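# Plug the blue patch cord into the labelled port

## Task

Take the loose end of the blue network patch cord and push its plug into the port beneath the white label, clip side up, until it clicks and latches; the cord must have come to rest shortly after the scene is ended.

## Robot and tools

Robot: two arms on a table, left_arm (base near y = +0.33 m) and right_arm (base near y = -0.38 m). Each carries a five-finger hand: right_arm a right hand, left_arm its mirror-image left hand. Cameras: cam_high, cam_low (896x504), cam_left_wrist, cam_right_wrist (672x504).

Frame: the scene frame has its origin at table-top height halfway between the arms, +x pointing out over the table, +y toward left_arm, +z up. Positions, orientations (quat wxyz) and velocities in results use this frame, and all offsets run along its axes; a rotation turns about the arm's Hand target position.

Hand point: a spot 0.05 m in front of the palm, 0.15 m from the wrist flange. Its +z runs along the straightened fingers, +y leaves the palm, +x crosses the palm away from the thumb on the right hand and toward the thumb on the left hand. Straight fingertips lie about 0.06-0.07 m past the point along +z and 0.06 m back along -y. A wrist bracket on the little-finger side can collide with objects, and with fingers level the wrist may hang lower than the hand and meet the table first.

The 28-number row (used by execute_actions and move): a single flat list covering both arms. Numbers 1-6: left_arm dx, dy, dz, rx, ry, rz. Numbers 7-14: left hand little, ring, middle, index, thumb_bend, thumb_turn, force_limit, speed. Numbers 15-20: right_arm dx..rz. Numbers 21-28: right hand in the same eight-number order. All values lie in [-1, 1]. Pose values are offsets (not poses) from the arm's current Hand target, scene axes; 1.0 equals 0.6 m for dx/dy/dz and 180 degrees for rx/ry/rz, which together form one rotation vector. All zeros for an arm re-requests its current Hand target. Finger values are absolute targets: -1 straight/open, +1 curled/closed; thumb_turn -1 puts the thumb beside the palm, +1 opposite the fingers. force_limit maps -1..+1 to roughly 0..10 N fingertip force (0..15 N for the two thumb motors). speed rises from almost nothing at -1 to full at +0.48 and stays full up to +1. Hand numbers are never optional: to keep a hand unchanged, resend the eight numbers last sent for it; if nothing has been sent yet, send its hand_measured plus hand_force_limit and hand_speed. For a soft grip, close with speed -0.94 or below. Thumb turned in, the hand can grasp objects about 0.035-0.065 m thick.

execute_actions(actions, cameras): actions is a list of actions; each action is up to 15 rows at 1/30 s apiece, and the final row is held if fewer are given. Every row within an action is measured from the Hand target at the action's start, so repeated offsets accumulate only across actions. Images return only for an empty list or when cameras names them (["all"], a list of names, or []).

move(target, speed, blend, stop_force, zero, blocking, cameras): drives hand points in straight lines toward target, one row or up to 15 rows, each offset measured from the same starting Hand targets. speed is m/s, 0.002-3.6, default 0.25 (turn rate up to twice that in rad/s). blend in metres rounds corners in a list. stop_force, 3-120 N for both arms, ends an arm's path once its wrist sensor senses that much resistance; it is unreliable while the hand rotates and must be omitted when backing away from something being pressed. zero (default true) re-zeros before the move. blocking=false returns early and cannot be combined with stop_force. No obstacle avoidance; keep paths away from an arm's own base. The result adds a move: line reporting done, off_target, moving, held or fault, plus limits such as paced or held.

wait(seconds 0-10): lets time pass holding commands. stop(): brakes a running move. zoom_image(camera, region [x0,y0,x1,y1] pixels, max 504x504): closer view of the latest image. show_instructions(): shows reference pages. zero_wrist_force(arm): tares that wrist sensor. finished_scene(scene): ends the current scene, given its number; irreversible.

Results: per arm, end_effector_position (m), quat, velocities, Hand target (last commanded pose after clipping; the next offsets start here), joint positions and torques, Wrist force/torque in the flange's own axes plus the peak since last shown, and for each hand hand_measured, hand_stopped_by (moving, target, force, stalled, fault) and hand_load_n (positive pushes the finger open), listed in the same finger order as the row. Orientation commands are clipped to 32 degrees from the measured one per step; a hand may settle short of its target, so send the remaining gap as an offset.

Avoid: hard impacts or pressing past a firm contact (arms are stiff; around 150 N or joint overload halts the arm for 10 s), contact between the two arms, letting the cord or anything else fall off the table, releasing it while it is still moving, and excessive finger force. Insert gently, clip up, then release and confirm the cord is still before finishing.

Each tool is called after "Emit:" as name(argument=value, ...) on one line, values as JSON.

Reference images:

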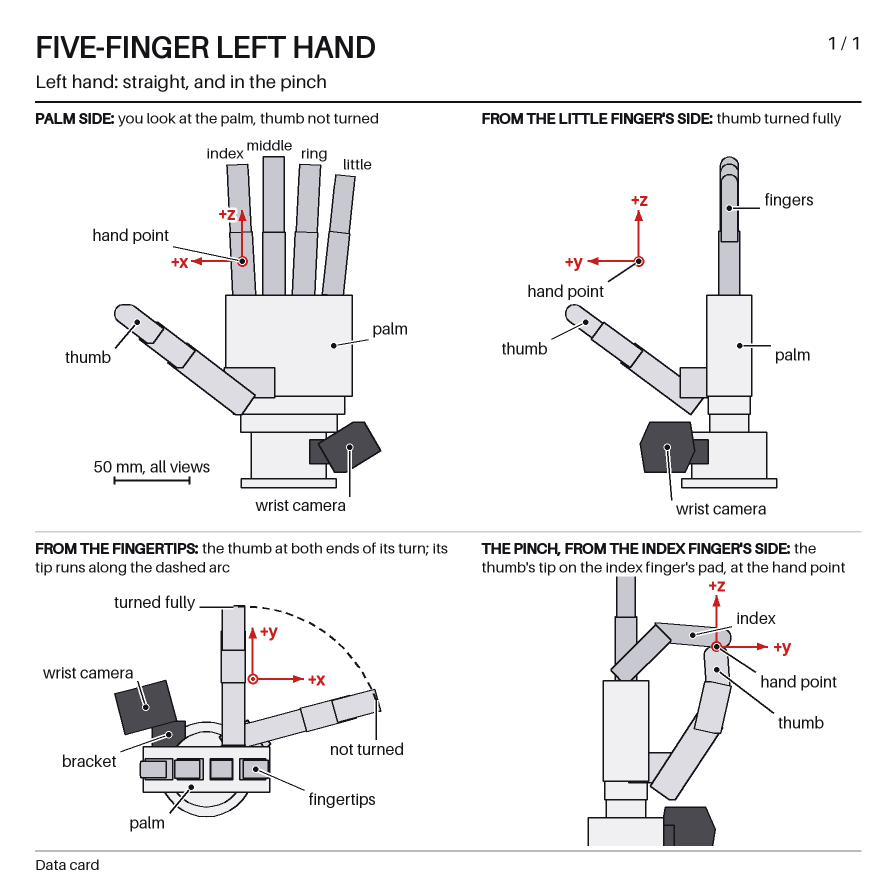

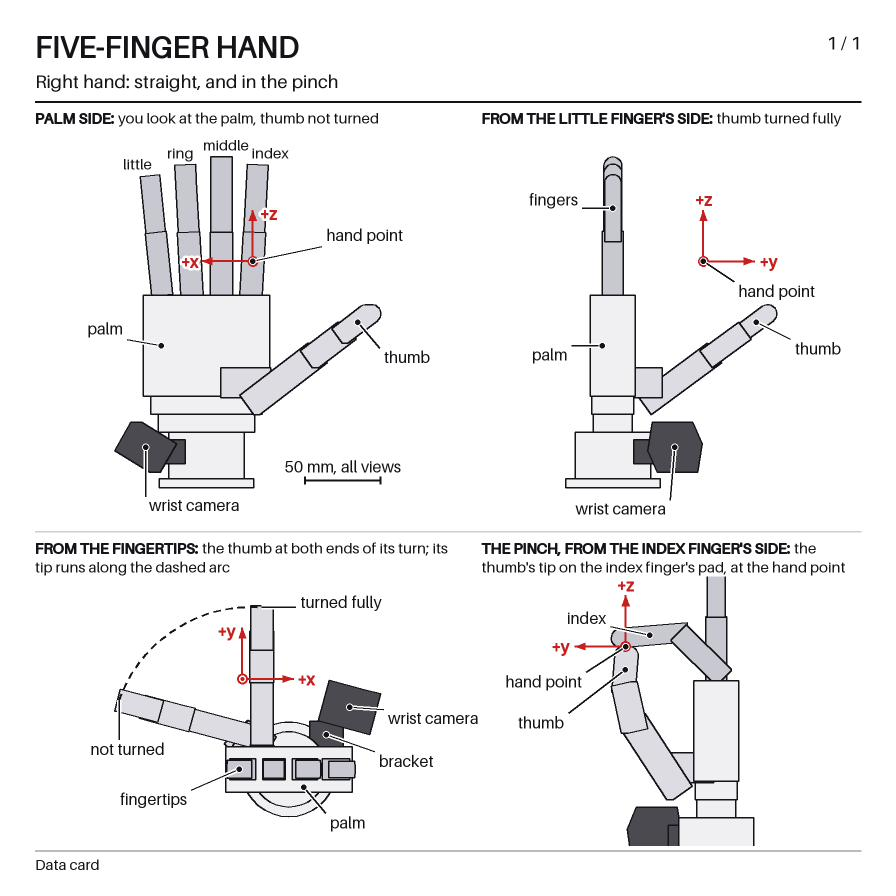

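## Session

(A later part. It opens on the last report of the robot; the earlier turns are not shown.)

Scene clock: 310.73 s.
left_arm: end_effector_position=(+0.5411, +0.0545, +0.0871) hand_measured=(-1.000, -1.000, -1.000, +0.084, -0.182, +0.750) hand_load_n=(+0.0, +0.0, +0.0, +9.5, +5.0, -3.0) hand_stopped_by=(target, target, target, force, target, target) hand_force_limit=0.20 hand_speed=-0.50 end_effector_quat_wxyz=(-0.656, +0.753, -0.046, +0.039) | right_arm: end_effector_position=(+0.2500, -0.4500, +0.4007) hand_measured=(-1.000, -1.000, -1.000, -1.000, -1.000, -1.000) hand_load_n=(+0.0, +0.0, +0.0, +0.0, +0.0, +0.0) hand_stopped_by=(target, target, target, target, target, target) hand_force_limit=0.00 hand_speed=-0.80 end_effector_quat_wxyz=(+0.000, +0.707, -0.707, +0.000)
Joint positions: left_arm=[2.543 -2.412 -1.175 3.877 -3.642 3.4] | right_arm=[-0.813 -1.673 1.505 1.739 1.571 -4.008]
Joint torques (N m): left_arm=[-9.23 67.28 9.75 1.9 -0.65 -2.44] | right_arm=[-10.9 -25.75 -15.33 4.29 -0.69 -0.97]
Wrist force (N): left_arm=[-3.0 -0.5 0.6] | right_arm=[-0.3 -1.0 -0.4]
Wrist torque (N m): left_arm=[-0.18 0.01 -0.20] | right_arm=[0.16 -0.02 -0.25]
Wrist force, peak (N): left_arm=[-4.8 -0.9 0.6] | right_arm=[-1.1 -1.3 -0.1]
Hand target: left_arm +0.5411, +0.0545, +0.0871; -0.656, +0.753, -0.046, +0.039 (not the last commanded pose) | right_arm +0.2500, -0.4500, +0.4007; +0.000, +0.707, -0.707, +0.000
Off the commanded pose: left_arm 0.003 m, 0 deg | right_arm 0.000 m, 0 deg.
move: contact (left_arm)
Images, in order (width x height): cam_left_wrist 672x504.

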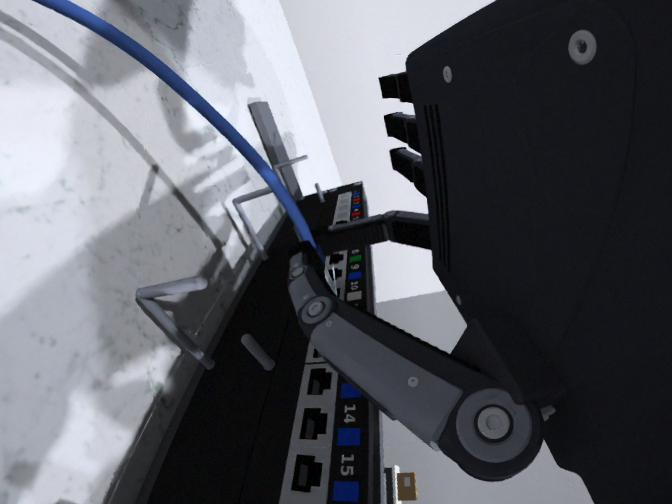

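Emit:
move(target=[[-0.0045,0.0005,0.0,0,0,0,-1,-1,-1,0.65,-0.18,0.75,0.2,-0.5,0,0,0,0,0,0,-1,-1,-1,-1,-1,-1,0,-0.8],[-0.0045,0.0019,0.0012,0,0,0,-1,-1,-1,0.65,-0.18,0.75,0.2,-0.5,0,0,0,0,0,0,-1,-1,-1,-1,-1,-1,0,-0.8]], speed=0.02, cameras=[])

Emit:
move(target=[0.011,-0.0013,0,0,0,0,-1,-1,-1,0.65,-0.18,0.75,0.2,-0.5,0,0,0,0,0,0,-1,-1,-1,-1,-1,-1,0,-0.8], speed=0.006, stop_force=3, cameras=["cam_left_wrist"])

Emit:
zoom_image(camera="cam_left_wrist", region=[322, 254, 358, 310])

Scene clock: 311.80 s.
left_arm: end_effector_position=(+0.5384, +0.0555, +0.0877) hand_measured=(-1.000, -1.000, -1.000, +0.084, -0.182, +0.750) hand_load_n=(+0.0, -0.5, +0.0, +9.5, +5.0, -1.0) hand_stopped_by=(target, target, target, force, target, target) hand_force_limit=0.20 hand_speed=-0.50 end_effector_quat_wxyz=(-0.656, +0.753, -0.046, +0.039) | right_arm: end_effector_position=(+0.2500, -0.4500, +0.4007) hand_measured=(-1.000, -1.000, -1.000, -1.000, -1.000, -1.000) hand_load_n=(+0.0, +0.0, +0.0, +0.0, -0.5, +0.0) hand_stopped_by=(target, target, target, target, target, target) hand_force_limit=0.00 hand_speed=-0.80 end_effector_quat_wxyz=(+0.000, +0.707, -0.707, +0.000)
Joint positions: left_arm=[2.542 -2.406 -1.186 3.881 -3.643 3.399] | right_arm=[-0.813 -1.673 1.505 1.739 1.571 -4.008]
Joint torques (N m): left_arm=[8.05 67.53 9.22 1.62 2.55 2.19] | right_arm=[-10.83 -24.47 -14.81 4.3 -0.88 -0.93]
Wrist force (N): left_arm=[0.2 -0.5 -0.1] | right_arm=[-0.5 -1.0 -0.3]
Wrist torque (N m): left_arm=[-0.13 -0.02 -0.03] | right_arm=[0.15 0.00 -0.25]
Wrist force, peak (N): left_arm=[-3.0 -0.8 0.1] | right_arm=[-0.4 -1.5 -0.4]
Hand target: left_arm +0.5384, +0.0556, +0.0878; -0.656, +0.753, -0.046, +0.039 | right_arm +0.2500, -0.4500, +0.4007; +0.000, +0.707, -0.707, +0.000
Off the commanded pose: left_arm 0.000 m, 0 deg | right_arm 0.000 m, 0 deg.
move: done
No camera images: "cameras" was empty.

Scene clock: 313.50 s.
left_arm: end_effector_position=(+0.5412, +0.0553, +0.0878) hand_measured=(-1.000, -1.000, -1.000, +0.084, -0.182, +0.750) hand_load_n=(+0.0, -0.5, +0.0, +9.5, +4.5, -3.5) hand_stopped_by=(target, target, target, force, target, target) hand_force_limit=0.20 hand_speed=-0.50 end_effector_quat_wxyz=(-0.656, +0.753, -0.046, +0.039) | right_arm: end_effector_position=(+0.2500, -0.4500, +0.4007) hand_measured=(-1.000, -1.000, -1.000, -1.000, -1.000, -1.000) hand_load_n=(+0.0, +0.0, +0.0, +0.0, +0.0, +0.0) hand_stopped_by=(target, target, target, target, target, target) hand_force_limit=0.00 hand_speed=-0.80 end_effector_quat_wxyz=(+0.000, +0.707, -0.707, +0.000)
Joint positions: left_arm=[2.544 -2.41 -1.177 3.878 -3.641 3.4] | right_arm=[-0.813 -1.673 1.505 1.739 1.571 -4.008]
Joint torques (N m): left_arm=[-9 66.88 10.39 2.05 -0.85 -2.57] | right_arm=[-11.43 -24.12 -16.34 4.18 -0.68 -0.99]
Wrist force (N): left_arm=[-3.1 -0.9 0.3] | right_arm=[-0.3 -1.0 -0.2]
Wrist torque (N m): left_arm=[-0.16 -0.02 -0.19] | right_arm=[0.13 -0.04 -0.25]
Wrist force, peak (N): left_arm=[-4.8 -0.8 1.0] | right_arm=[-0.7 -1.3 -0.7]
Hand target: left_arm +0.5412, +0.0553, +0.0878; -0.656, +0.753, -0.046, +0.039 (not the last commanded pose) | right_arm +0.2500, -0.4500, +0.4007; +0.000, +0.707, -0.707, +0.000
Off the commanded pose: left_arm 0.004 m, 0 deg | right_arm 0.000 m, 0 deg.
move: contact (left_arm)
Images, in order (width x height): cam_left_wrist 672x504.

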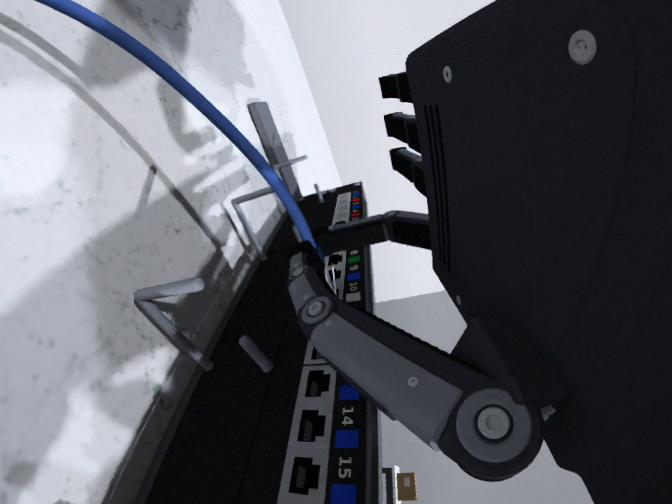

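Scaled by 9.000 from the camera's 672x504 image, which has a finer 960x720 frame.

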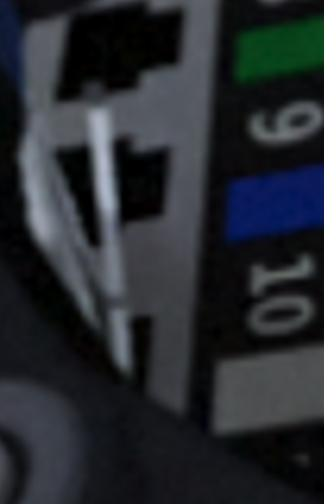

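Emit:
move(target=[[-0.0045,0.0005,0.0,0,0,0,-1,-1,-1,0.65,-0.18,0.75,0.2,-0.5,0,0,0,0,0,0,-1,-1,-1,-1,-1,-1,0,-0.8],[-0.0045,0.0021,0.0,0,0,0,-1,-1,-1,0.65,-0.18,0.75,0.2,-0.5,0,0,0,0,0,0,-1,-1,-1,-1,-1,-1,0,-0.8]], speed=0.02, cameras=[])

Emit:
move(target=[0.011,-0.0013,0,0,0,0,-1,-1,-1,0.65,-0.18,0.75,0.2,-0.5,0,0,0,0,0,0,-1,-1,-1,-1,-1,-1,0,-0.8], speed=0.006, stop_force=3, cameras=["cam_left_wrist"])

Emit:
zoom_image(camera="cam_left_wrist", region=[322, 254, 358, 310])

Scene clock: 314.57 s.
left_arm: end_effector_position=(+0.5385, +0.0564, +0.0878) hand_measured=(-1.000, -1.000, -1.000, +0.084, -0.182, +0.750) hand_load_n=(+0.0, +0.0, +0.0, +9.5, +5.0, -1.0) hand_stopped_by=(target, target, target, force, target, target) hand_force_limit=0.20 hand_speed=-0.50 end_effector_quat_wxyz=(-0.656, +0.753, -0.046, +0.039) | right_arm: end_effector_position=(+0.2500, -0.4500, +0.4007) hand_measured=(-1.000, -1.000, -1.000, -1.000, -1.000, -1.000) hand_load_n=(+0.0, +0.0, +0.0, +0.0, +0.0, +0.0) hand_stopped_by=(target, target, target, target, target, target) hand_force_limit=0.00 hand_speed=-0.80 end_effector_quat_wxyz=(+0.000, +0.707, -0.707, +0.000)
Joint positions: left_arm=[2.544 -2.404 -1.189 3.883 -3.642 3.4] | right_arm=[-0.813 -1.673 1.505 1.739 1.571 -4.008]
Joint torques (N m): left_arm=[7.95 67.18 7.38 1.54 2.43 1.93] | right_arm=[-11.25 -24.05 -15.67 4.25 -0.7 -1.06]
Wrist force (N): left_arm=[0.0 -0.7 -0.1] | right_arm=[-0.6 -0.9 -0.2]
Wrist torque (N m): left_arm=[-0.16 0.00 -0.04] | right_arm=[0.15 0.01 -0.26]
Wrist force, peak (N): left_arm=[-3.2 -1.0 0.5] | right_arm=[-0.7 -1.4 -0.3]
Hand target: left_arm +0.5385, +0.0566, +0.0878; -0.656, +0.753, -0.046, +0.039 | right_arm +0.2500, -0.4500, +0.4007; +0.000, +0.707, -0.707, +0.000
Off the commanded pose: left_arm 0.000 m, 0 deg | right_arm 0.000 m, 0 deg.
move: done
No camera images: "cameras" was empty.

Scene clock: 316.13 s.
left_arm: end_effector_position=(+0.5404, +0.0564, +0.0878) hand_measured=(-1.000, -1.000, -1.000, +0.084, -0.182, +0.750) hand_load_n=(+0.0, +0.0, +0.0, +9.0, +5.0, -3.5) hand_stopped_by=(target, target, target, force, target, target) hand_force_limit=0.20 hand_speed=-0.50 end_effector_quat_wxyz=(-0.656, +0.753, -0.046, +0.039) | right_arm: end_effector_position=(+0.2500, -0.4500, +0.4007) hand_measured=(-1.000, -1.000, -1.000, -1.000, -1.000, -1.000) hand_load_n=(+0.0, +0.0, +0.0, +0.5, +0.0, +0.0) hand_stopped_by=(target, target, target, target, target, target) hand_force_limit=0.00 hand_speed=-0.80 end_effector_quat_wxyz=(+0.000, +0.707, -0.707, +0.000)
Joint positions: left_arm=[2.545 -2.407 -1.183 3.881 -3.641 3.401] | right_arm=[-0.813 -1.673 1.505 1.739 1.571 -4.008]
Joint torques (N m): left_arm=[-8.74 68.21 9.33 2.31 -0.8 -2.39] | right_arm=[-11.21 -23.52 -15.51 4.18 -0.77 -0.96]
Wrist force (N): left_arm=[-3.9 -0.5 -0.7] | right_arm=[-0.4 -1.2 -0.6]
Wrist torque (N m): left_arm=[-0.14 0.00 -0.20] | right_arm=[0.12 -0.01 -0.26]
Wrist force, peak (N): left_arm=[-5.3 -0.9 -0.8] | right_arm=[-0.4 -1.3 -0.7]
Hand target: left_arm +0.5404, +0.0564, +0.0878; -0.656, +0.753, -0.046, +0.039 (not the last commanded pose) | right_arm +0.2500, -0.4500, +0.4007; +0.000, +0.707, -0.707, +0.000
Off the commanded pose: left_arm 0.005 m, 0 deg | right_arm 0.000 m, 0 deg.
move: contact (left_arm)
Images, in order (width x height): cam_left_wrist 672x504.

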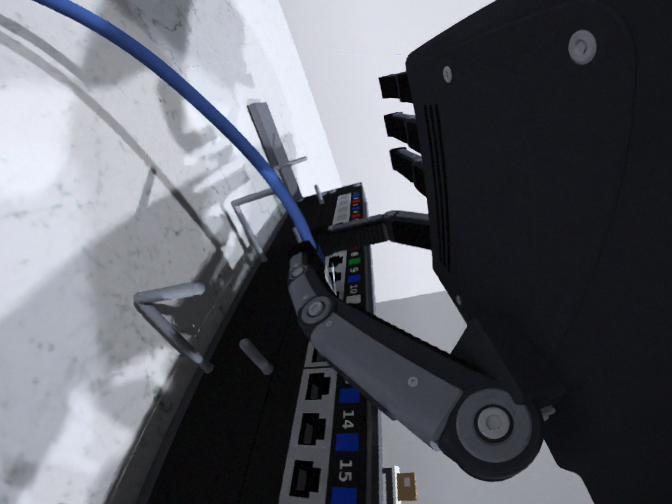

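Scaled by 9.000 from the camera's 672x504 image, which has a finer 960x720 frame.

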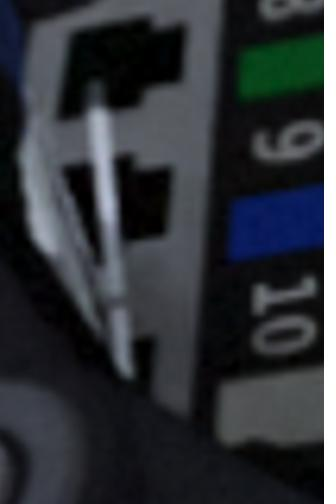

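Emit:
move(target=[[-0.004,0.0005,0.0,0,0,0,-1,-1,-1,0.65,-0.18,0.75,0.2,-0.5,0,0,0,0,0,0,-1,-1,-1,-1,-1,-1,0,-0.8],[-0.004,-0.0006,0.0005,0,0,0,-1,-1,-1,0.65,-0.18,0.75,0.2,-0.5,0,0,0,0,0,0,-1,-1,-1,-1,-1,-1,0,-0.8]], speed=0.02, cameras=[])

Emit:
move(target=[0.011,-0.0013,0,0,0,0,-1,-1,-1,0.65,-0.18,0.75,0.2,-0.5,0,0,0,0,0,0,-1,-1,-1,-1,-1,-1,0,-0.8], speed=0.006, stop_force=4.5, cameras=["cam_left_wrist"])

Emit:
zoom_image(camera="cam_left_wrist", region=[322, 254, 358, 310])

Scene clock: 317.17 s.
left_arm: end_effector_position=(+0.5380, +0.0561, +0.0881) hand_measured=(-1.000, -1.000, -1.000, +0.084, -0.182, +0.750) hand_load_n=(+0.0, +0.0, +0.0, +9.5, +5.0, -1.0) hand_stopped_by=(target, target, target, force, target, target) hand_force_limit=0.20 hand_speed=-0.50 end_effector_quat_wxyz=(-0.656, +0.753, -0.046, +0.039) | right_arm: end_effector_position=(+0.2500, -0.4500, +0.4007) hand_measured=(-1.000, -1.000, -1.000, -1.000, -1.000, -1.000) hand_load_n=(+0.0, +0.0, +0.0, +0.0, +0.0, +0.0) hand_stopped_by=(target, target, target, target, target, target) hand_force_limit=0.00 hand_speed=-0.80 end_effector_quat_wxyz=(+0.000, +0.707, -0.707, +0.000)
Joint positions: left_arm=[2.543 -2.403 -1.189 3.882 -3.643 3.4] | right_arm=[-0.813 -1.673 1.505 1.739 1.571 -4.008]
Joint torques (N m): left_arm=[-10.6 52.94 27.12 -1.14 -1.64 -2.26] | right_arm=[-9.22 -24.26 -16.04 4.21 -0.69 -1.17]
Wrist force (N): left_arm=[0.1 -0.7 -0.1] | right_arm=[-0.2 -1.0 -0.2]
Wrist torque (N m): left_arm=[-0.15 0.00 -0.03] | right_arm=[0.14 -0.05 -0.24]
Wrist force, peak (N): left_arm=[-4.0 -0.7 -0.7] | right_arm=[-0.7 -1.2 -0.5]
Hand target: left_arm +0.5380, +0.0560, +0.0881; -0.656, +0.753, -0.046, +0.039 | right_arm +0.2500, -0.4500, +0.4007; +0.000, +0.707, -0.707, +0.000
Off the commanded pose: left_arm 0.000 m, 0 deg | right_arm 0.000 m, 0 deg.
move: done
No camera images: "cameras" was empty.

Scene clock: 319.00 s.
left_arm: end_effector_position=(+0.5415, +0.0556, +0.0881) hand_measured=(-1.000, -1.000, -1.000, +0.084, -0.182, +0.750) hand_load_n=(+0.0, -0.5, +0.0, +9.5, +4.5, -4.5) hand_stopped_by=(target, target, target, force, target, target) hand_force_limit=0.20 hand_speed=-0.50 end_effector_quat_wxyz=(-0.656, +0.753, -0.046, +0.039) | right_arm: end_effector_position=(+0.2500, -0.4500, +0.4007) hand_measured=(-1.000, -1.000, -1.000, -1.000, -1.000, -1.000) hand_load_n=(+0.0, +0.0, +0.0, +0.0, +0.0, +0.0) hand_stopped_by=(target, target, target, target, target, target) hand_force_limit=0.00 hand_speed=-0.80 end_effector_quat_wxyz=(+0.000, +0.707, -0.707, +0.000)
Joint positions: left_arm=[2.545 -2.41 -1.177 3.878 -3.641 3.401] | right_arm=[-0.813 -1.673 1.505 1.739 1.571 -4.008]
Joint torques (N m): left_arm=[-8.56 68.64 10.15 2.24 -0.5 -2.57] | right_arm=[-10.65 -24.17 -16.5 4.34 -0.65 -1.11]
Wrist force (N): left_arm=[-4.4 -0.6 0.4] | right_arm=[-0.8 -1.2 -0.4]
Wrist torque (N m): left_arm=[-0.13 -0.02 -0.18] | right_arm=[0.11 0.05 -0.29]
Wrist force, peak (N): left_arm=[-6.0 -0.6 1.1] | right_arm=[-0.5 -1.4 -0.2]
Hand target: left_arm +0.5415, +0.0556, +0.0881; -0.656, +0.753, -0.046, +0.039 (not the last commanded pose) | right_arm +0.2500, -0.4500, +0.4007; +0.000, +0.707, -0.707, +0.000
Off the commanded pose: left_arm 0.003 m, 0 deg | right_arm 0.000 m, 0 deg.
move: contact (left_arm)
Images, in order (width x height): cam_left_wrist 672x504.

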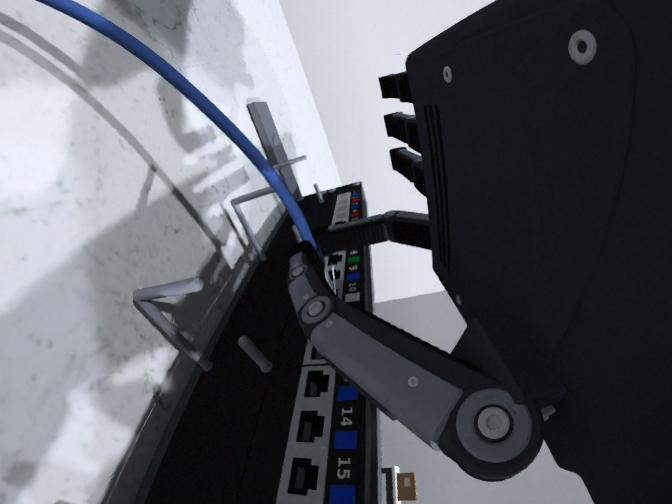

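Scaled by 9.000 from the camera's 672x504 image, which has a finer 960x720 frame.

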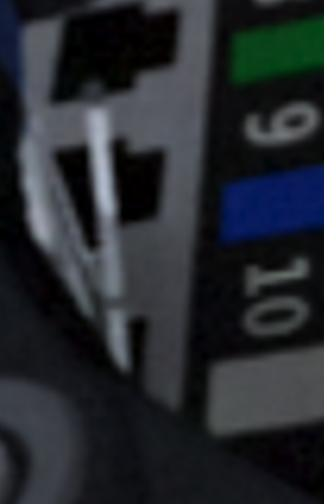

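Emit:
move(target=[-0.0004,0.0008,0,0,0,0,-1,-1,-1,0.65,-0.18,0.75,0.2,-0.5,0,0,0,0,0,0,-1,-1,-1,-1,-1,-1,0,-0.8], speed=0.006, cameras=[])

Emit:
move(target=[0.008,-0.001,0,0,0,0,-1,-1,-1,0.65,-0.18,0.75,0.2,-0.5,0,0,0,0,0,0,-1,-1,-1,-1,-1,-1,0,-0.8], speed=0.006, stop_force=3, cameras=["cam_left_wrist"])

Emit:
zoom_image(camera="cam_left_wrist", region=[322, 254, 358, 310])

Scene clock: 319.93 s.
left_arm: end_effector_position=(+0.5413, +0.0560, +0.0881) hand_measured=(-1.000, -1.000, -1.000, +0.084, -0.182, +0.750) hand_load_n=(+0.0, +0.0, +0.0, +8.5, +5.0, -3.0) hand_stopped_by=(target, target, target, force, target, target) hand_force_limit=0.20 hand_speed=-0.50 end_effector_quat_wxyz=(-0.656, +0.753, -0.046, +0.039) | right_arm: end_effector_position=(+0.2500, -0.4500, +0.4007) hand_measured=(-1.000, -1.000, -1.000, -1.000, -1.000, -1.000) hand_load_n=(+0.0, +0.0, +0.0, +0.0, +0.0, +0.0) hand_stopped_by=(target, target, target, target, target, target) hand_force_limit=0.00 hand_speed=-0.80 end_effector_quat_wxyz=(+0.000, +0.707, -0.707, +0.000)
Joint positions: left_arm=[2.545 -2.409 -1.179 3.879 -3.64 3.401] | right_arm=[-0.813 -1.673 1.505 1.739 1.571 -4.008]
Joint torques (N m): left_arm=[8.25 67.49 9.2 1.69 3.06 2.1] | right_arm=[-11.45 -24.18 -16.11 4.19 -0.72 -0.94]
Wrist force (N): left_arm=[-0.9 -0.3 -0.6] | right_arm=[-0.5 -1.1 -0.1]
Wrist torque (N m): left_arm=[-0.16 -0.01 -0.18] | right_arm=[0.13 0.01 -0.27]
Wrist force, peak (N): left_arm=[-4.4 -0.8 0.9] | right_arm=[-0.8 -1.2 -0.5]
Hand target: left_arm +0.5412, +0.0561, +0.0881; -0.656, +0.753, -0.046, +0.039 | right_arm +0.2500, -0.4500, +0.4007; +0.000, +0.707, -0.707, +0.000
Off the commanded pose: left_arm 0.000 m, 0 deg | right_arm 0.000 m, 0 deg.
move: done
No camera images: "cameras" was empty.

Scene clock: 321.27 s.
left_arm: end_effector_position=(+0.5417, +0.0560, +0.0882) hand_measured=(-1.000, -1.000, -1.000, +0.084, -0.182, +0.750) hand_load_n=(+0.0, +0.0, +0.0, +9.0, +4.0, -5.5) hand_stopped_by=(target, target, target, force, target, target) hand_force_limit=0.20 hand_speed=-0.50 end_effector_quat_wxyz=(-0.656, +0.753, -0.046, +0.039) | right_arm: end_effector_position=(+0.2500, -0.4500, +0.4007) hand_measured=(-1.000, -1.000, -1.000, -1.000, -1.000, -1.000) hand_load_n=(+0.0, +0.0, +0.0, +0.0, +0.0, +0.0) hand_stopped_by=(target, target, target, target, target, target) hand_force_limit=0.00 hand_speed=-0.80 end_effector_quat_wxyz=(+0.000, +0.707, -0.707, +0.000)
Joint positions: left_arm=[2.546 -2.409 -1.178 3.879 -3.64 3.401] | right_arm=[-0.813 -1.673 1.505 1.739 1.571 -4.008]
Joint torques (N m): left_arm=[-8.06 68.27 10.1 2.51 -0.58 -2.6] | right_arm=[-10.92 -23.65 -17.07 4.1 -0.72 -1.07]
Wrist force (N): left_arm=[-4.1 -0.7 0.1] | right_arm=[-0.4 -1.1 -0.2]
Wrist torque (N m): left_arm=[-0.16 -0.01 -0.18] | right_arm=[0.12 -0.01 -0.26]
Wrist force, peak (N): left_arm=[-5.4 -0.6 0.4] | right_arm=[-0.5 -1.5 -0.4]
Hand target: left_arm +0.5417, +0.0560, +0.0882; -0.656, +0.753, -0.046, +0.039 (not the last commanded pose) | right_arm +0.2500, -0.4500, +0.4007; +0.000, +0.707, -0.707, +0.000
Off the commanded pose: left_arm 0.004 m, 0 deg | right_arm 0.000 m, 0 deg.
move: contact (left_arm)
Images, in order (width x height): cam_left_wrist 672x504.

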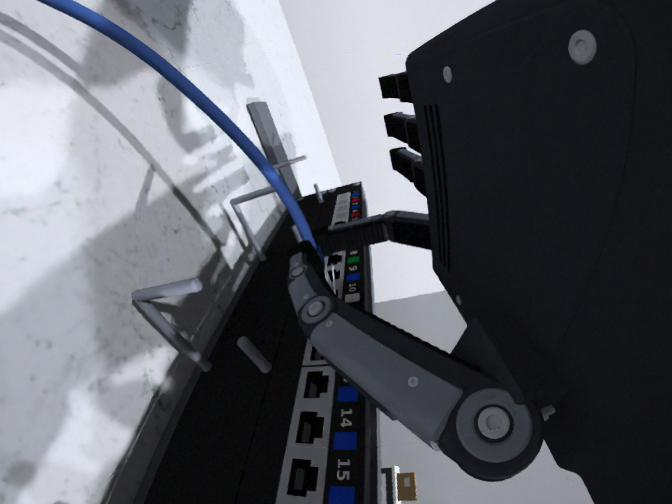

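Scaled by 9.000 from the camera's 672x504 image, which has a finer 960x720 frame.

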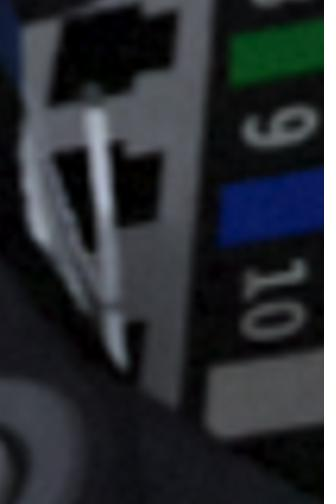

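Emit:
move(target=[0.0003,-0.0018,0,0,0,0.0139,-1,-1,-1,0.65,-0.18,0.75,0.2,-0.5,0,0,0,0,0,0,-1,-1,-1,-1,-1,-1,0,-0.8], speed=0.02, cameras=[])

Emit:
move(target=[-0.0006,0.0036,0,0,0,-0.0278,-1,-1,-1,0.65,-0.18,0.75,0.2,-0.5,0,0,0,0,0,0,-1,-1,-1,-1,-1,-1,0,-0.8], speed=0.02, cameras=["cam_left_wrist"])

Scene clock: 325.80 s.
left_arm: end_effector_position=(+0.5418, +0.0550, +0.0882) hand_measured=(-1.000, -1.000, -1.000, +0.084, -0.182, +0.750) hand_load_n=(+0.0, +0.0, +0.0, +10.0, +3.5, -5.0) hand_stopped_by=(target, target, target, force, target, target) hand_force_limit=0.20 hand_speed=-0.50 end_effector_quat_wxyz=(-0.656, +0.754, -0.030, +0.024) | right_arm: end_effector_position=(+0.2500, -0.4500, +0.4007) hand_measured=(-1.000, -1.000, -1.000, -1.000, -1.000, -1.000) hand_load_n=(+0.0, +0.0, +0.0, +0.0, +0.0, +0.0) hand_stopped_by=(target, target, target, target, target, target) hand_force_limit=0.00 hand_speed=-0.80 end_effector_quat_wxyz=(+0.000, +0.707, -0.707, +0.000)
Joint positions: left_arm=[2.55 -2.436 -1.125 3.834 -3.678 3.379] | right_arm=[-0.813 -1.673 1.505 1.739 1.571 -4.008]
Joint torques (N m): left_arm=[8.82 48.49 29.28 -0.02 -0.26 -2.6] | right_arm=[-11.92 -25.69 -16.87 4.17 -0.83 -1.01]
Wrist force (N): left_arm=[-6.6 -0.6 2.0] | right_arm=[-0.2 -0.9 -0.2]
Wrist torque (N m): left_arm=[-0.19 -0.04 0.03] | right_arm=[0.14 -0.04 -0.24]
Wrist force, peak (N): left_arm=[-6.8 -0.6 1.9] | right_arm=[-0.8 -1.4 -0.4]
Hand target: left_arm +0.5418, +0.0549, +0.0882; -0.656, +0.754, -0.029, +0.024 | right_arm +0.2500, -0.4500, +0.4007; +0.000, +0.707, -0.707, +0.000
Off the commanded pose: left_arm 0.000 m, 0 deg | right_arm 0.000 m, 0 deg.
move: done
No camera images: "cameras" was empty.

Scene clock: 328.37 s.
left_arm: end_effector_position=(+0.5415, +0.0571, +0.0882) hand_measured=(-1.000, -1.000, -1.000, +0.084, -0.182, +0.750) hand_load_n=(+0.0, +0.0, +0.0, +9.0, +4.5, -3.0) hand_stopped_by=(target, target, target, force, target, target) hand_force_limit=0.20 hand_speed=-0.50 end_effector_quat_wxyz=(-0.655, +0.752, -0.062, +0.053) | right_arm: end_effector_position=(+0.2500, -0.4500, +0.4007) hand_measured=(-1.000, -1.000, -1.000, -1.000, -1.000, -1.000) hand_load_n=(+0.0, +0.0, +0.0, +0.0, +0.0, +0.0) hand_stopped_by=(target, target, target, target, target, target) hand_force_limit=0.00 hand_speed=-0.80 end_effector_quat_wxyz=(+0.000, +0.707, -0.707, +0.000)
Joint positions: left_arm=[2.542 -2.382 -1.231 3.927 -3.602 3.427] | right_arm=[-0.813 -1.673 1.505 1.739 1.571 -4.008]
Joint torques (N m): left_arm=[-11.07 66.95 9.54 2.19 3.43 2.02] | right_arm=[-9.99 -23.89 -16.65 3.98 -0.75 -1]
Wrist force (N): left_arm=[-2.1 0.1 0.3] | right_arm=[-0.4 -1.1 -0.1]
Wrist torque (N m): left_arm=[-0.14 0.00 -0.21] | right_arm=[0.12 -0.02 -0.25]
Wrist force, peak (N): left_arm=[-6.7 -0.6 2.0] | right_arm=[-0.5 -1.3 -0.6]
Hand target: left_arm +0.5415, +0.0571, +0.0882; -0.655, +0.752, -0.062, +0.053 | right_arm +0.2500, -0.4500, +0.4007; +0.000, +0.707, -0.707, +0.000
Off the commanded pose: left_arm 0.000 m, 0 deg | right_arm 0.000 m, 0 deg.
move: done
Images, in order (width x height): cam_left_wrist 672x504.

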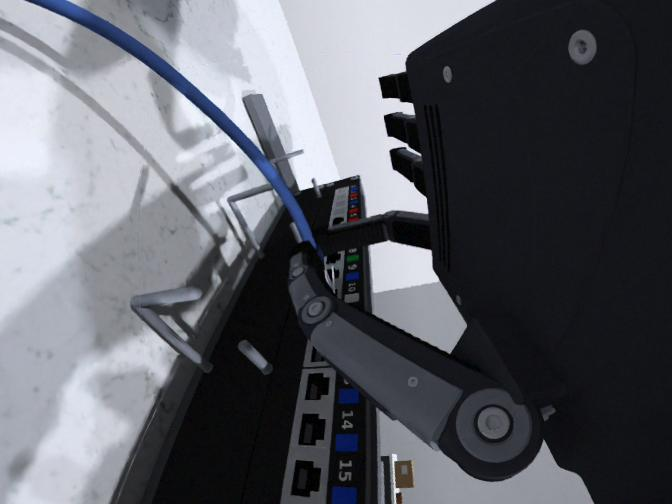

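Emit:
move(target=[0.008,-0.0012,0,0,0,0,-1,-1,-1,0.65,-0.18,0.75,0.2,-0.5,0,0,0,0,0,0,-1,-1,-1,-1,-1,-1,0,-0.8], speed=0.006, stop_force=3, cameras=["cam_left_wrist"])

Emit:
zoom_image(camera="cam_left_wrist", region=[322, 254, 358, 310])

Scene clock: 329.83 s.
left_arm: end_effector_position=(+0.5422, +0.0569, +0.0883) hand_measured=(-1.000, -1.000, -1.000, +0.084, -0.182, +0.750) hand_load_n=(+0.0, +0.0, +0.0, +9.5, +3.5, -4.0) hand_stopped_by=(target, target, target, force, target, target) hand_force_limit=0.20 hand_speed=-0.50 end_effector_quat_wxyz=(-0.655, +0.752, -0.062, +0.053) | right_arm: end_effector_position=(+0.2500, -0.4500, +0.4007) hand_measured=(-1.000, -1.000, -1.000, -1.000, -1.000, -1.000) hand_load_n=(+0.0, +0.0, +0.0, +0.0, +0.0, +0.0) hand_stopped_by=(target, target, target, target, target, target) hand_force_limit=0.00 hand_speed=-0.80 end_effector_quat_wxyz=(+0.000, +0.707, -0.707, +0.000)
Joint positions: left_arm=[2.542 -2.383 -1.229 3.927 -3.602 3.427] | right_arm=[-0.813 -1.673 1.505 1.739 1.571 -4.008]
Joint torques (N m): left_arm=[-9.83 67.28 11.22 2.7 -0.35 -2.7] | right_arm=[-10.56 -25.16 -16.9 3.96 -0.94 -1.07]
Wrist force (N): left_arm=[-5.0 0.0 1.5] | right_arm=[-0.3 -1.2 -0.2]
Wrist torque (N m): left_arm=[-0.14 -0.01 -0.18] | right_arm=[0.12 -0.02 -0.26]
Wrist force, peak (N): left_arm=[-6.4 -0.6 1.9] | right_arm=[-0.9 -1.2 -0.3]
Hand target: left_arm +0.5422, +0.0569, +0.0883; -0.655, +0.752, -0.062, +0.053 (not the last commanded pose) | right_arm +0.2500, -0.4500, +0.4007; +0.000, +0.707, -0.707, +0.000
Off the commanded pose: left_arm 0.004 m, 0 deg | right_arm 0.000 m, 0 deg.
move: contact (left_arm)
Images, in order (width x height): cam_left_wrist 672x504.

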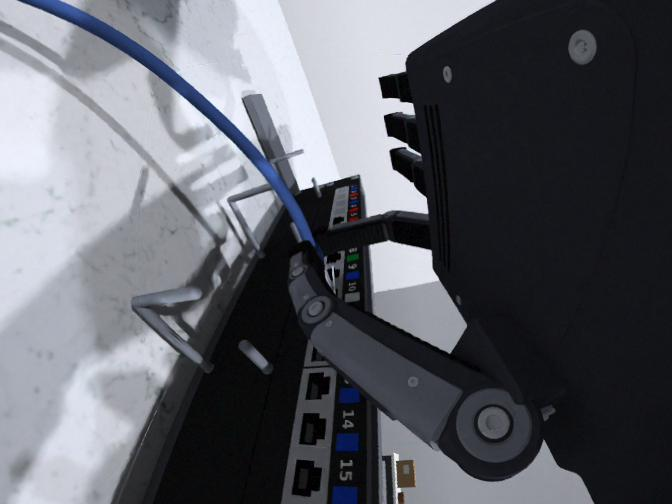

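Scaled by 9.000 from the camera's 672x504 image, which has a finer 960x720 frame.

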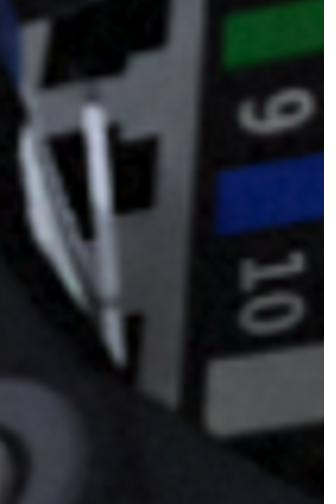

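Emit:
move(target=[-0.0003,0.0012,0,0,0,0,-1,-1,-1,0.65,-0.18,0.75,0.2,-0.5,0,0,0,0,0,0,-1,-1,-1,-1,-1,-1,0,-0.8], speed=0.006, cameras=[])

Emit:
move(target=[0.008,-0.0012,0,0,0,0,-1,-1,-1,0.65,-0.18,0.75,0.2,-0.5,0,0,0,0,0,0,-1,-1,-1,-1,-1,-1,0,-0.8], speed=0.006, stop_force=3, cameras=["cam_left_wrist"])

Emit:
zoom_image(camera="cam_left_wrist", region=[322, 254, 358, 310])

Scene clock: 330.67 s.
left_arm: end_effector_position=(+0.5420, +0.0576, +0.0883) hand_measured=(-1.000, -1.000, -1.000, +0.084, -0.182, +0.750) hand_load_n=(+0.0, +0.0, +0.0, +8.5, +4.5, -3.0) hand_stopped_by=(target, target, target, force, target, target) hand_force_limit=0.20 hand_speed=-0.50 end_effector_quat_wxyz=(-0.655, +0.752, -0.062, +0.053) | right_arm: end_effector_position=(+0.2500, -0.4500, +0.4007) hand_measured=(-1.000, -1.000, -1.000, -1.000, -1.000, -1.000) hand_load_n=(+0.0, +0.0, +0.5, +0.0, +0.0, +0.0) hand_stopped_by=(target, target, target, target, target, target) hand_force_limit=0.00 hand_speed=-0.80 end_effector_quat_wxyz=(+0.000, +0.707, -0.707, +0.000)
Joint positions: left_arm=[2.543 -2.382 -1.231 3.928 -3.601 3.428] | right_arm=[-0.813 -1.673 1.505 1.739 1.571 -4.008]
Joint torques (N m): left_arm=[7.66 65.93 8.6 1.59 3.01 2.2] | right_arm=[-10.9 -25.35 -15.55 4.2 -0.71 -0.93]
Wrist force (N): left_arm=[-1.4 -0.3 -0.4] | right_arm=[-0.5 -0.8 -0.2]
Wrist torque (N m): left_arm=[-0.13 -0.01 -0.20] | right_arm=[0.17 0.00 -0.26]
Wrist force, peak (N): left_arm=[-5.1 -0.6 1.4] | right_arm=[-0.7 -1.4 -0.2]
Hand target: left_arm +0.5420, +0.0576, +0.0883; -0.655, +0.752, -0.062, +0.053 | right_arm +0.2500, -0.4500, +0.4007; +0.000, +0.707, -0.707, +0.000
Off the commanded pose: left_arm 0.000 m, 0 deg | right_arm 0.000 m, 0 deg.
move: done
No camera images: "cameras" was empty.

Scene clock: 331.97 s.
left_arm: end_effector_position=(+0.5425, +0.0576, +0.0883) hand_measured=(-1.000, -1.000, -1.000, +0.084, -0.182, +0.750) hand_load_n=(+0.0, +0.0, +0.0, +9.0, +3.5, -5.5) hand_stopped_by=(target, target, target, force, target, target) hand_force_limit=0.20 hand_speed=-0.50 end_effector_quat_wxyz=(-0.655, +0.752, -0.062, +0.053) | right_arm: end_effector_position=(+0.2500, -0.4500, +0.4007) hand_measured=(-1.000, -1.000, -1.000, -1.000, -1.000, -1.000) hand_load_n=(+0.0, +0.0, +0.0, +0.0, +0.0, +0.0) hand_stopped_by=(target, target, target, target, target, target) hand_force_limit=0.00 hand_speed=-0.80 end_effector_quat_wxyz=(+0.000, +0.707, -0.707, +0.000)
Joint positions: left_arm=[2.543 -2.382 -1.23 3.928 -3.601 3.428] | right_arm=[-0.813 -1.673 1.505 1.739 1.571 -4.008]
Joint torques (N m): left_arm=[-8.49 66.46 9.04 2.52 -0.29 -2.65] | right_arm=[-12.09 -23.98 -15.53 4.38 -0.72 -1.08]
Wrist force (N): left_arm=[-4.6 -0.3 0.6] | right_arm=[-0.6 -1.3 -0.4]
Wrist torque (N m): left_arm=[-0.18 0.00 -0.17] | right_arm=[0.10 0.02 -0.27]
Wrist force, peak (N): left_arm=[-6.2 -0.3 1.1] | right_arm=[-0.5 -1.4 -0.3]
Hand target: left_arm +0.5425, +0.0576, +0.0883; -0.655, +0.752, -0.062, +0.053 (not the last commanded pose) | right_arm +0.2500, -0.4500, +0.4007; +0.000, +0.707, -0.707, +0.000
Off the commanded pose: left_arm 0.004 m, 0 deg | right_arm 0.000 m, 0 deg.
move: contact (left_arm)
Images, in order (width x height): cam_left_wrist 672x504.

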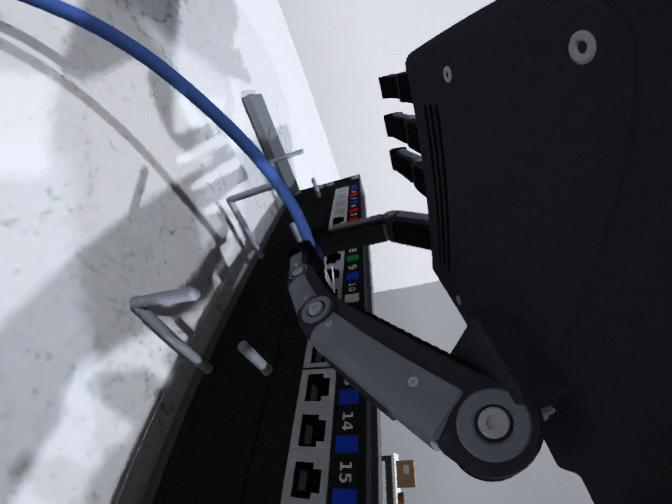

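Scaled by 9.000 from the camera's 672x504 image, which has a finer 960x720 frame.

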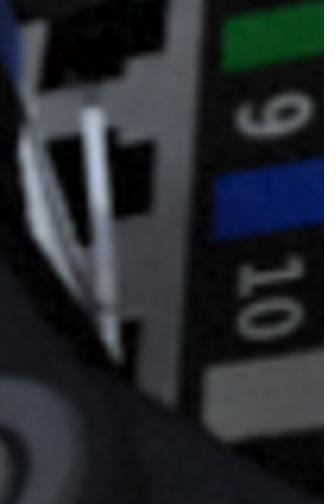

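Emit:
zoom_image(camera="cam_left_wrist", region=[322, 264, 346, 298])

Scaled by 14.824 from the camera's 672x504 image, which has a finer 960x720 frame.

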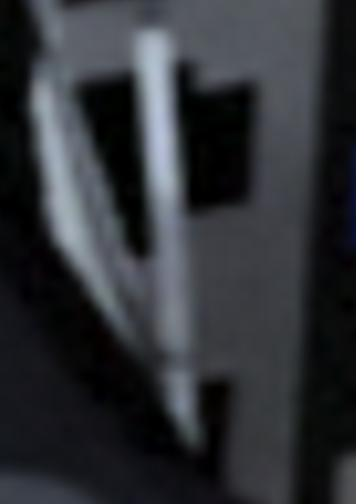

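Emit:
move(target=[[-0.1167,0.0143,0,0,0,0,-1,-1,-1,0.65,-0.18,0.75,0.2,-0.5,0,0,0,0,0,0,-1,-1,-1,-1,-1,-1,0,-0.8],[-0.1542,0.0,0.303,0,0,-0.05,-1,-1,-1,0.65,-0.18,0.75,0.2,-0.5,0.2,0.1,0,0,0,0,-1,-1,-1,-1,-1,-1,0,-0.8],[-0.1208,-0.296,0.303,0,0,-0.442,-1,-1,-1,0.65,-0.18,0.75,0.2,-0.5,0.4167,0.2833,0,0,0,0,-1,-1,-1,-1,-1,-1,0,-0.8]], speed=[0.1,0.15,0.3], blend=[0.02,0.03,0], cameras=["cam_high", "cam_right_wrist", "cam_low"])

Scene clock: 339.10 s.
left_arm: end_effector_position=(+0.4667, -0.0907, +0.2701) hand_measured=(-1.000, -1.000, -1.000, +0.084, -0.182, +0.750) hand_load_n=(+0.0, +0.0, +0.0, +9.0, +5.5, +0.0) hand_stopped_by=(target, target, target, force, target, target) hand_force_limit=0.20 hand_speed=-0.50 end_effector_quat_wxyz=(-0.513, +0.589, -0.471, +0.410) | right_arm: end_effector_position=(+0.4618, -0.3116, +0.4002) hand_measured=(-1.000, -1.000, -1.000, -1.000, -1.000, -1.000) hand_load_n=(+0.0, +0.0, +0.0, +0.0, +0.0, +0.0) hand_stopped_by=(target, target, target, target, target, target) hand_force_limit=0.00 hand_speed=-0.80 end_effector_quat_wxyz=(+0.000, +0.707, -0.707, +0.000)
Joint positions: left_arm=[2.351 -1.89 -1.524 3.156 -2.573 2.924] | right_arm=[-0.15 -1.15 0.891 1.828 1.57 -3.345]
Joint torques (N m): left_arm=[7.19 26.8 28.11 -0.6 1.78 -2.27] | right_arm=[-10.53 -48.66 -12.04 0.6 -0.19 -1.48]
Wrist force (N): left_arm=[0.1 -0.5 0.1] | right_arm=[-0.6 -1.0 -0.2]
Wrist torque (N m): left_arm=[-0.15 -0.01 -0.05] | right_arm=[0.17 -0.01 -0.36]
Wrist force, peak (N): left_arm=[-4.8 0.0 0.6] | right_arm=[-1.8 -3.7 0.7]
Hand target: left_arm +0.4667, -0.0907, +0.2701; -0.513, +0.589, -0.471, +0.410 (not the last commanded pose) | right_arm +0.4618, -0.3116, +0.4002; +0.000, +0.707, -0.707, +0.000 (not the last commanded pose)
Off the commanded pose: left_arm 0.030 m, 12 deg | right_arm 0.050 m, 0 deg.
move: held (right_arm; a check stopped the path), off_target (left_arm; braked when a check withheld steps of right_arm); path passed 2 of 3 targets; limits=held
pose unreachable (right arm): on one or more control steps of this call, first in action 0 (counted from 0), this arm could not follow its commanded pose, so it was not sent that pose on those steps. It may still have moved: this result reports where it is.
cause: moving toward the commanded pose would bring a part of the arm too close to another arm (a part of this arm just beyond joint 2 (shoulder lift) and a part of the left arm just beyond its joint 5 (wrist 2), 8 mm apart when this arm was first held).
Images, in order (width x height): cam_high 896x504, cam_low 896x504, cam_right_wrist 672x504.

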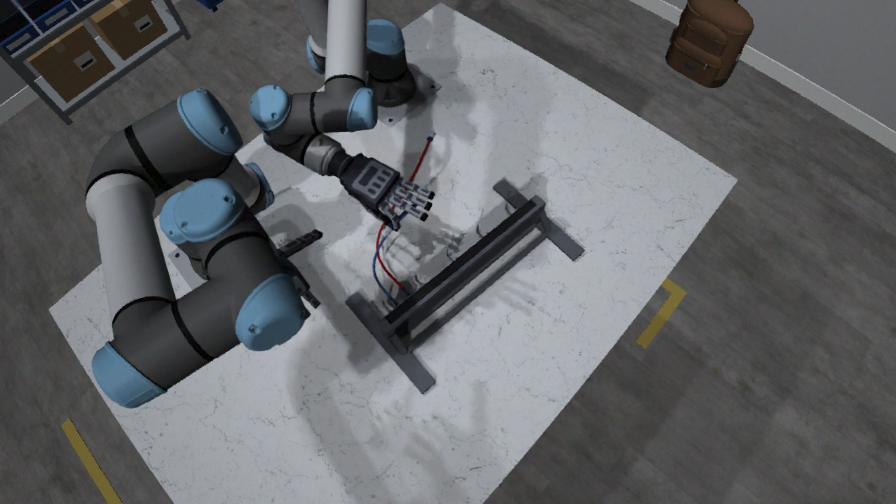

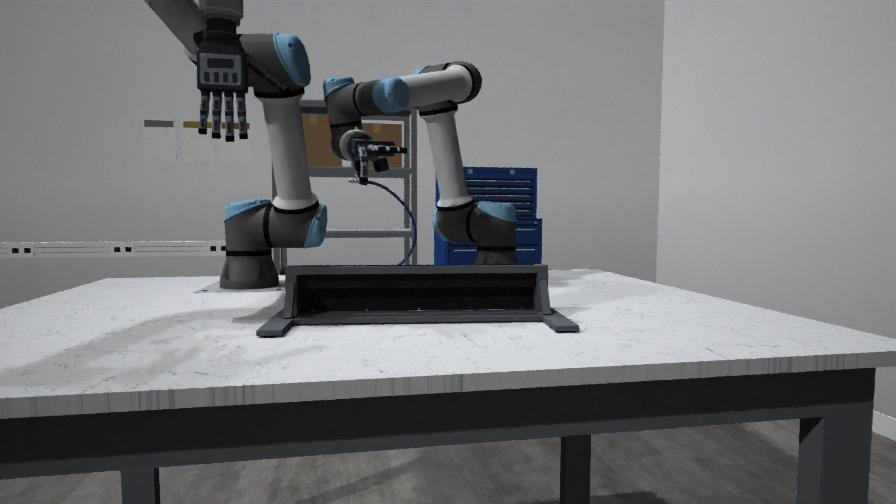

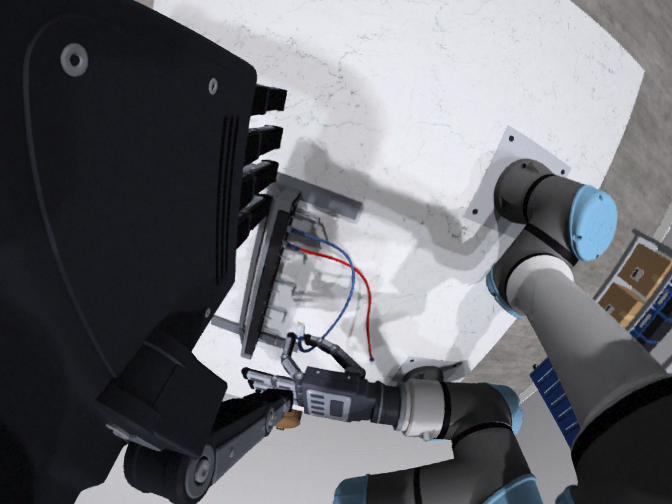

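Emit:
zoom_image(camera="cam_right_wrist", region=[275, 310, 375, 385])

Emit:
zoom_image(camera="cam_right_wrist", region=[280, 312, 330, 362])

Scaled by 5.040 from the camera's 672x504 image, which has a finer 960x720 frame.

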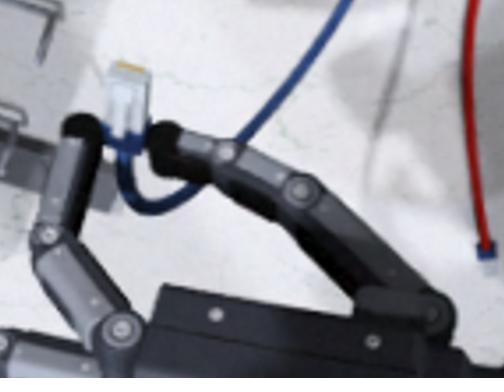

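Scaled by 10.080 from the camera's 672x504 image, which has a finer 960x720 frame.

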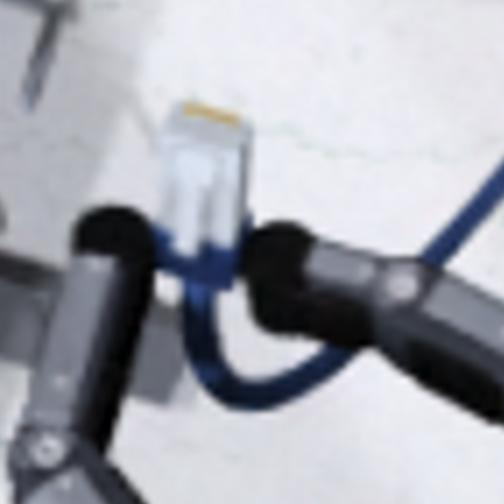

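Emit:
zoom_image(camera="cam_right_wrist", region=[290, 318, 312, 344])

Scaled by 19.385 from the camera's 672x504 image, which has a finer 960x720 frame.

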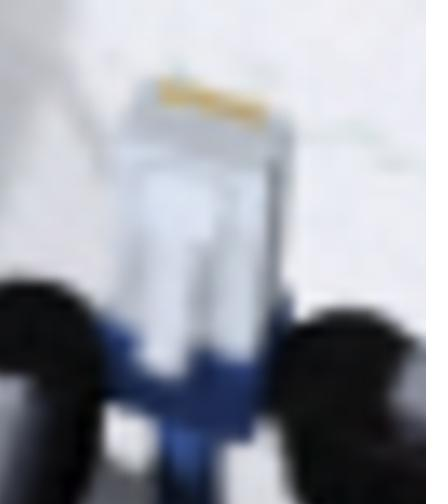

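Emit:
move(target=[0,0,0,0,0,0,-1,-1,-1,0.65,-0.2,0.75,1.0,-0.96,0,0,0,0,0,0,-1,-1,-1,-1,-1,-1,0,-0.8], cameras=[])

Emit:
move(target=[0,0,0,0,0,0,-1,-1,-1,0.7,-0.2,0.75,1.0,-0.9,0,0,0,0,0,0,-1,-1,-1,-1,-1,-1,0,-0.8], cameras=["cam_right_wrist"])

Emit:
zoom_image(camera="cam_right_wrist", region=[290, 318, 312, 344])

Scene clock: 341.00 s.
left_arm: end_effector_position=(+0.4667, -0.0907, +0.2701) hand_measured=(-1.000, -1.000, -1.000, +0.084, -0.200, +0.750) hand_load_n=(+0.0, +0.0, +0.0, +5.5, +3.5, +0.0) hand_stopped_by=(target, target, target, force, moving, target) hand_force_limit=1.00 hand_speed=-0.96 end_effector_quat_wxyz=(-0.513, +0.589, -0.471, +0.410) | right_arm: end_effector_position=(+0.4618, -0.3116, +0.4002) hand_measured=(-1.000, -1.000, -1.000, -1.000, -1.000, -1.000) hand_load_n=(+0.0, +0.0, +0.0, +0.0, +0.0, +0.0) hand_stopped_by=(target, target, target, target, target, target) hand_force_limit=0.00 hand_speed=-0.80 end_effector_quat_wxyz=(+0.000, +0.707, -0.707, +0.000)
Joint positions: left_arm=[2.351 -1.89 -1.524 3.155 -2.573 2.924] | right_arm=[-0.15 -1.15 0.891 1.828 1.57 -3.345]
Joint torques (N m): left_arm=[8.82 27.4 28.35 -0.94 1.77 -2.05] | right_arm=[-11.18 -49.07 -11.98 0.81 -0.11 -1.51]
Wrist force (N): left_arm=[0.1 -0.7 0.0] | right_arm=[-0.3 -1.3 -0.1]
Wrist torque (N m): left_arm=[-0.15 -0.02 -0.05] | right_arm=[0.12 -0.06 -0.35]
Wrist force, peak (N): left_arm=[0.4 -0.8 0.0] | right_arm=[-0.4 -1.7 -0.1]
Hand target: left_arm +0.4667, -0.0907, +0.2701; -0.513, +0.589, -0.471, +0.410 | right_arm +0.4618, -0.3116, +0.4002; +0.000, +0.707, -0.707, +0.000
Off the commanded pose: left_arm 0.000 m, 0 deg | right_arm 0.000 m, 0 deg.
move: done
No camera images: "cameras" was empty.

Scene clock: 341.50 s.
left_arm: end_effector_position=(+0.4667, -0.0907, +0.2701) hand_measured=(-1.000, -1.000, -1.000, +0.100, -0.202, +0.750) hand_load_n=(-0.5, +0.0, +0.0, +11.5, +7.0, -0.5) hand_stopped_by=(target, target, target, force, target, target) hand_force_limit=1.00 hand_speed=-0.90 end_effector_quat_wxyz=(-0.513, +0.589, -0.471, +0.410) | right_arm: end_effector_position=(+0.4618, -0.3116, +0.4002) hand_measured=(-1.000, -1.000, -1.000, -1.000, -1.000, -1.000) hand_load_n=(+0.0, +0.0, +0.0, +0.0, +0.0, +0.0) hand_stopped_by=(target, target, target, target, target, target) hand_force_limit=0.00 hand_speed=-0.80 end_effector_quat_wxyz=(+0.000, +0.707, -0.707, +0.000)
Joint positions: left_arm=[2.351 -1.89 -1.524 3.155 -2.573 2.924] | right_arm=[-0.15 -1.15 0.891 1.828 1.57 -3.345]
Joint torques (N m): left_arm=[6.6 25.65 28.05 -0.91 1.69 -2.11] | right_arm=[-11.03 -49.21 -12.56 0.57 -0.09 -1.43]
Wrist force (N): left_arm=[0.1 -0.6 0.0] | right_arm=[-0.4 -1.1 -0.1]
Wrist torque (N m): left_arm=[-0.13 -0.02 -0.05] | right_arm=[0.14 -0.04 -0.34]
Wrist force, peak (N): left_arm=[0.2 -0.9 0.0] | right_arm=[-0.5 -1.6 0.0]
Hand target: left_arm +0.4667, -0.0907, +0.2701; -0.513, +0.589, -0.471, +0.410 | right_arm +0.4618, -0.3116, +0.4002; +0.000, +0.707, -0.707, +0.000
Off the commanded pose: left_arm 0.000 m, 0 deg | right_arm 0.000 m, 0 deg.
move: done
Images, in order (width x height): cam_right_wrist 672x504.

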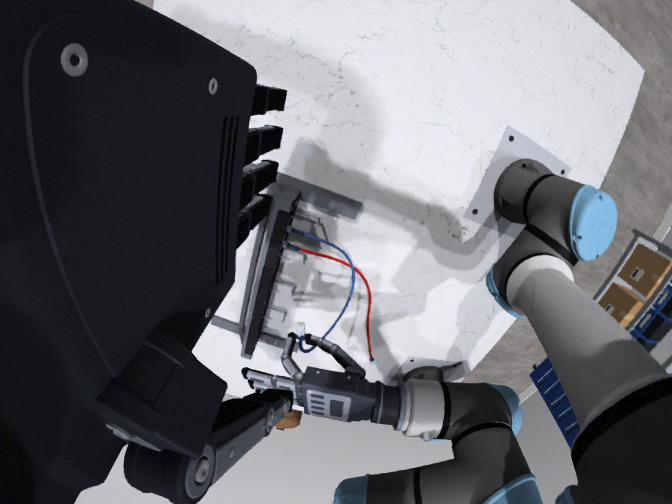

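Scaled by 19.385 from the camera's 672x504 image, which has a finer 960x720 frame.

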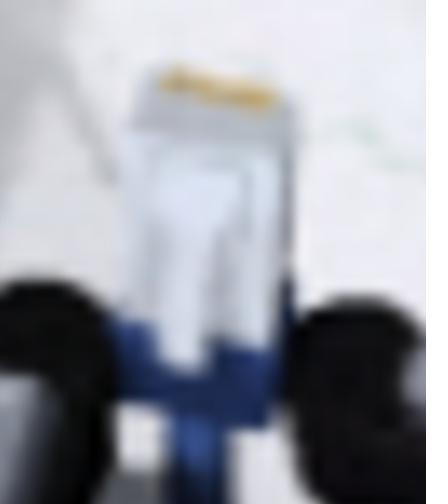

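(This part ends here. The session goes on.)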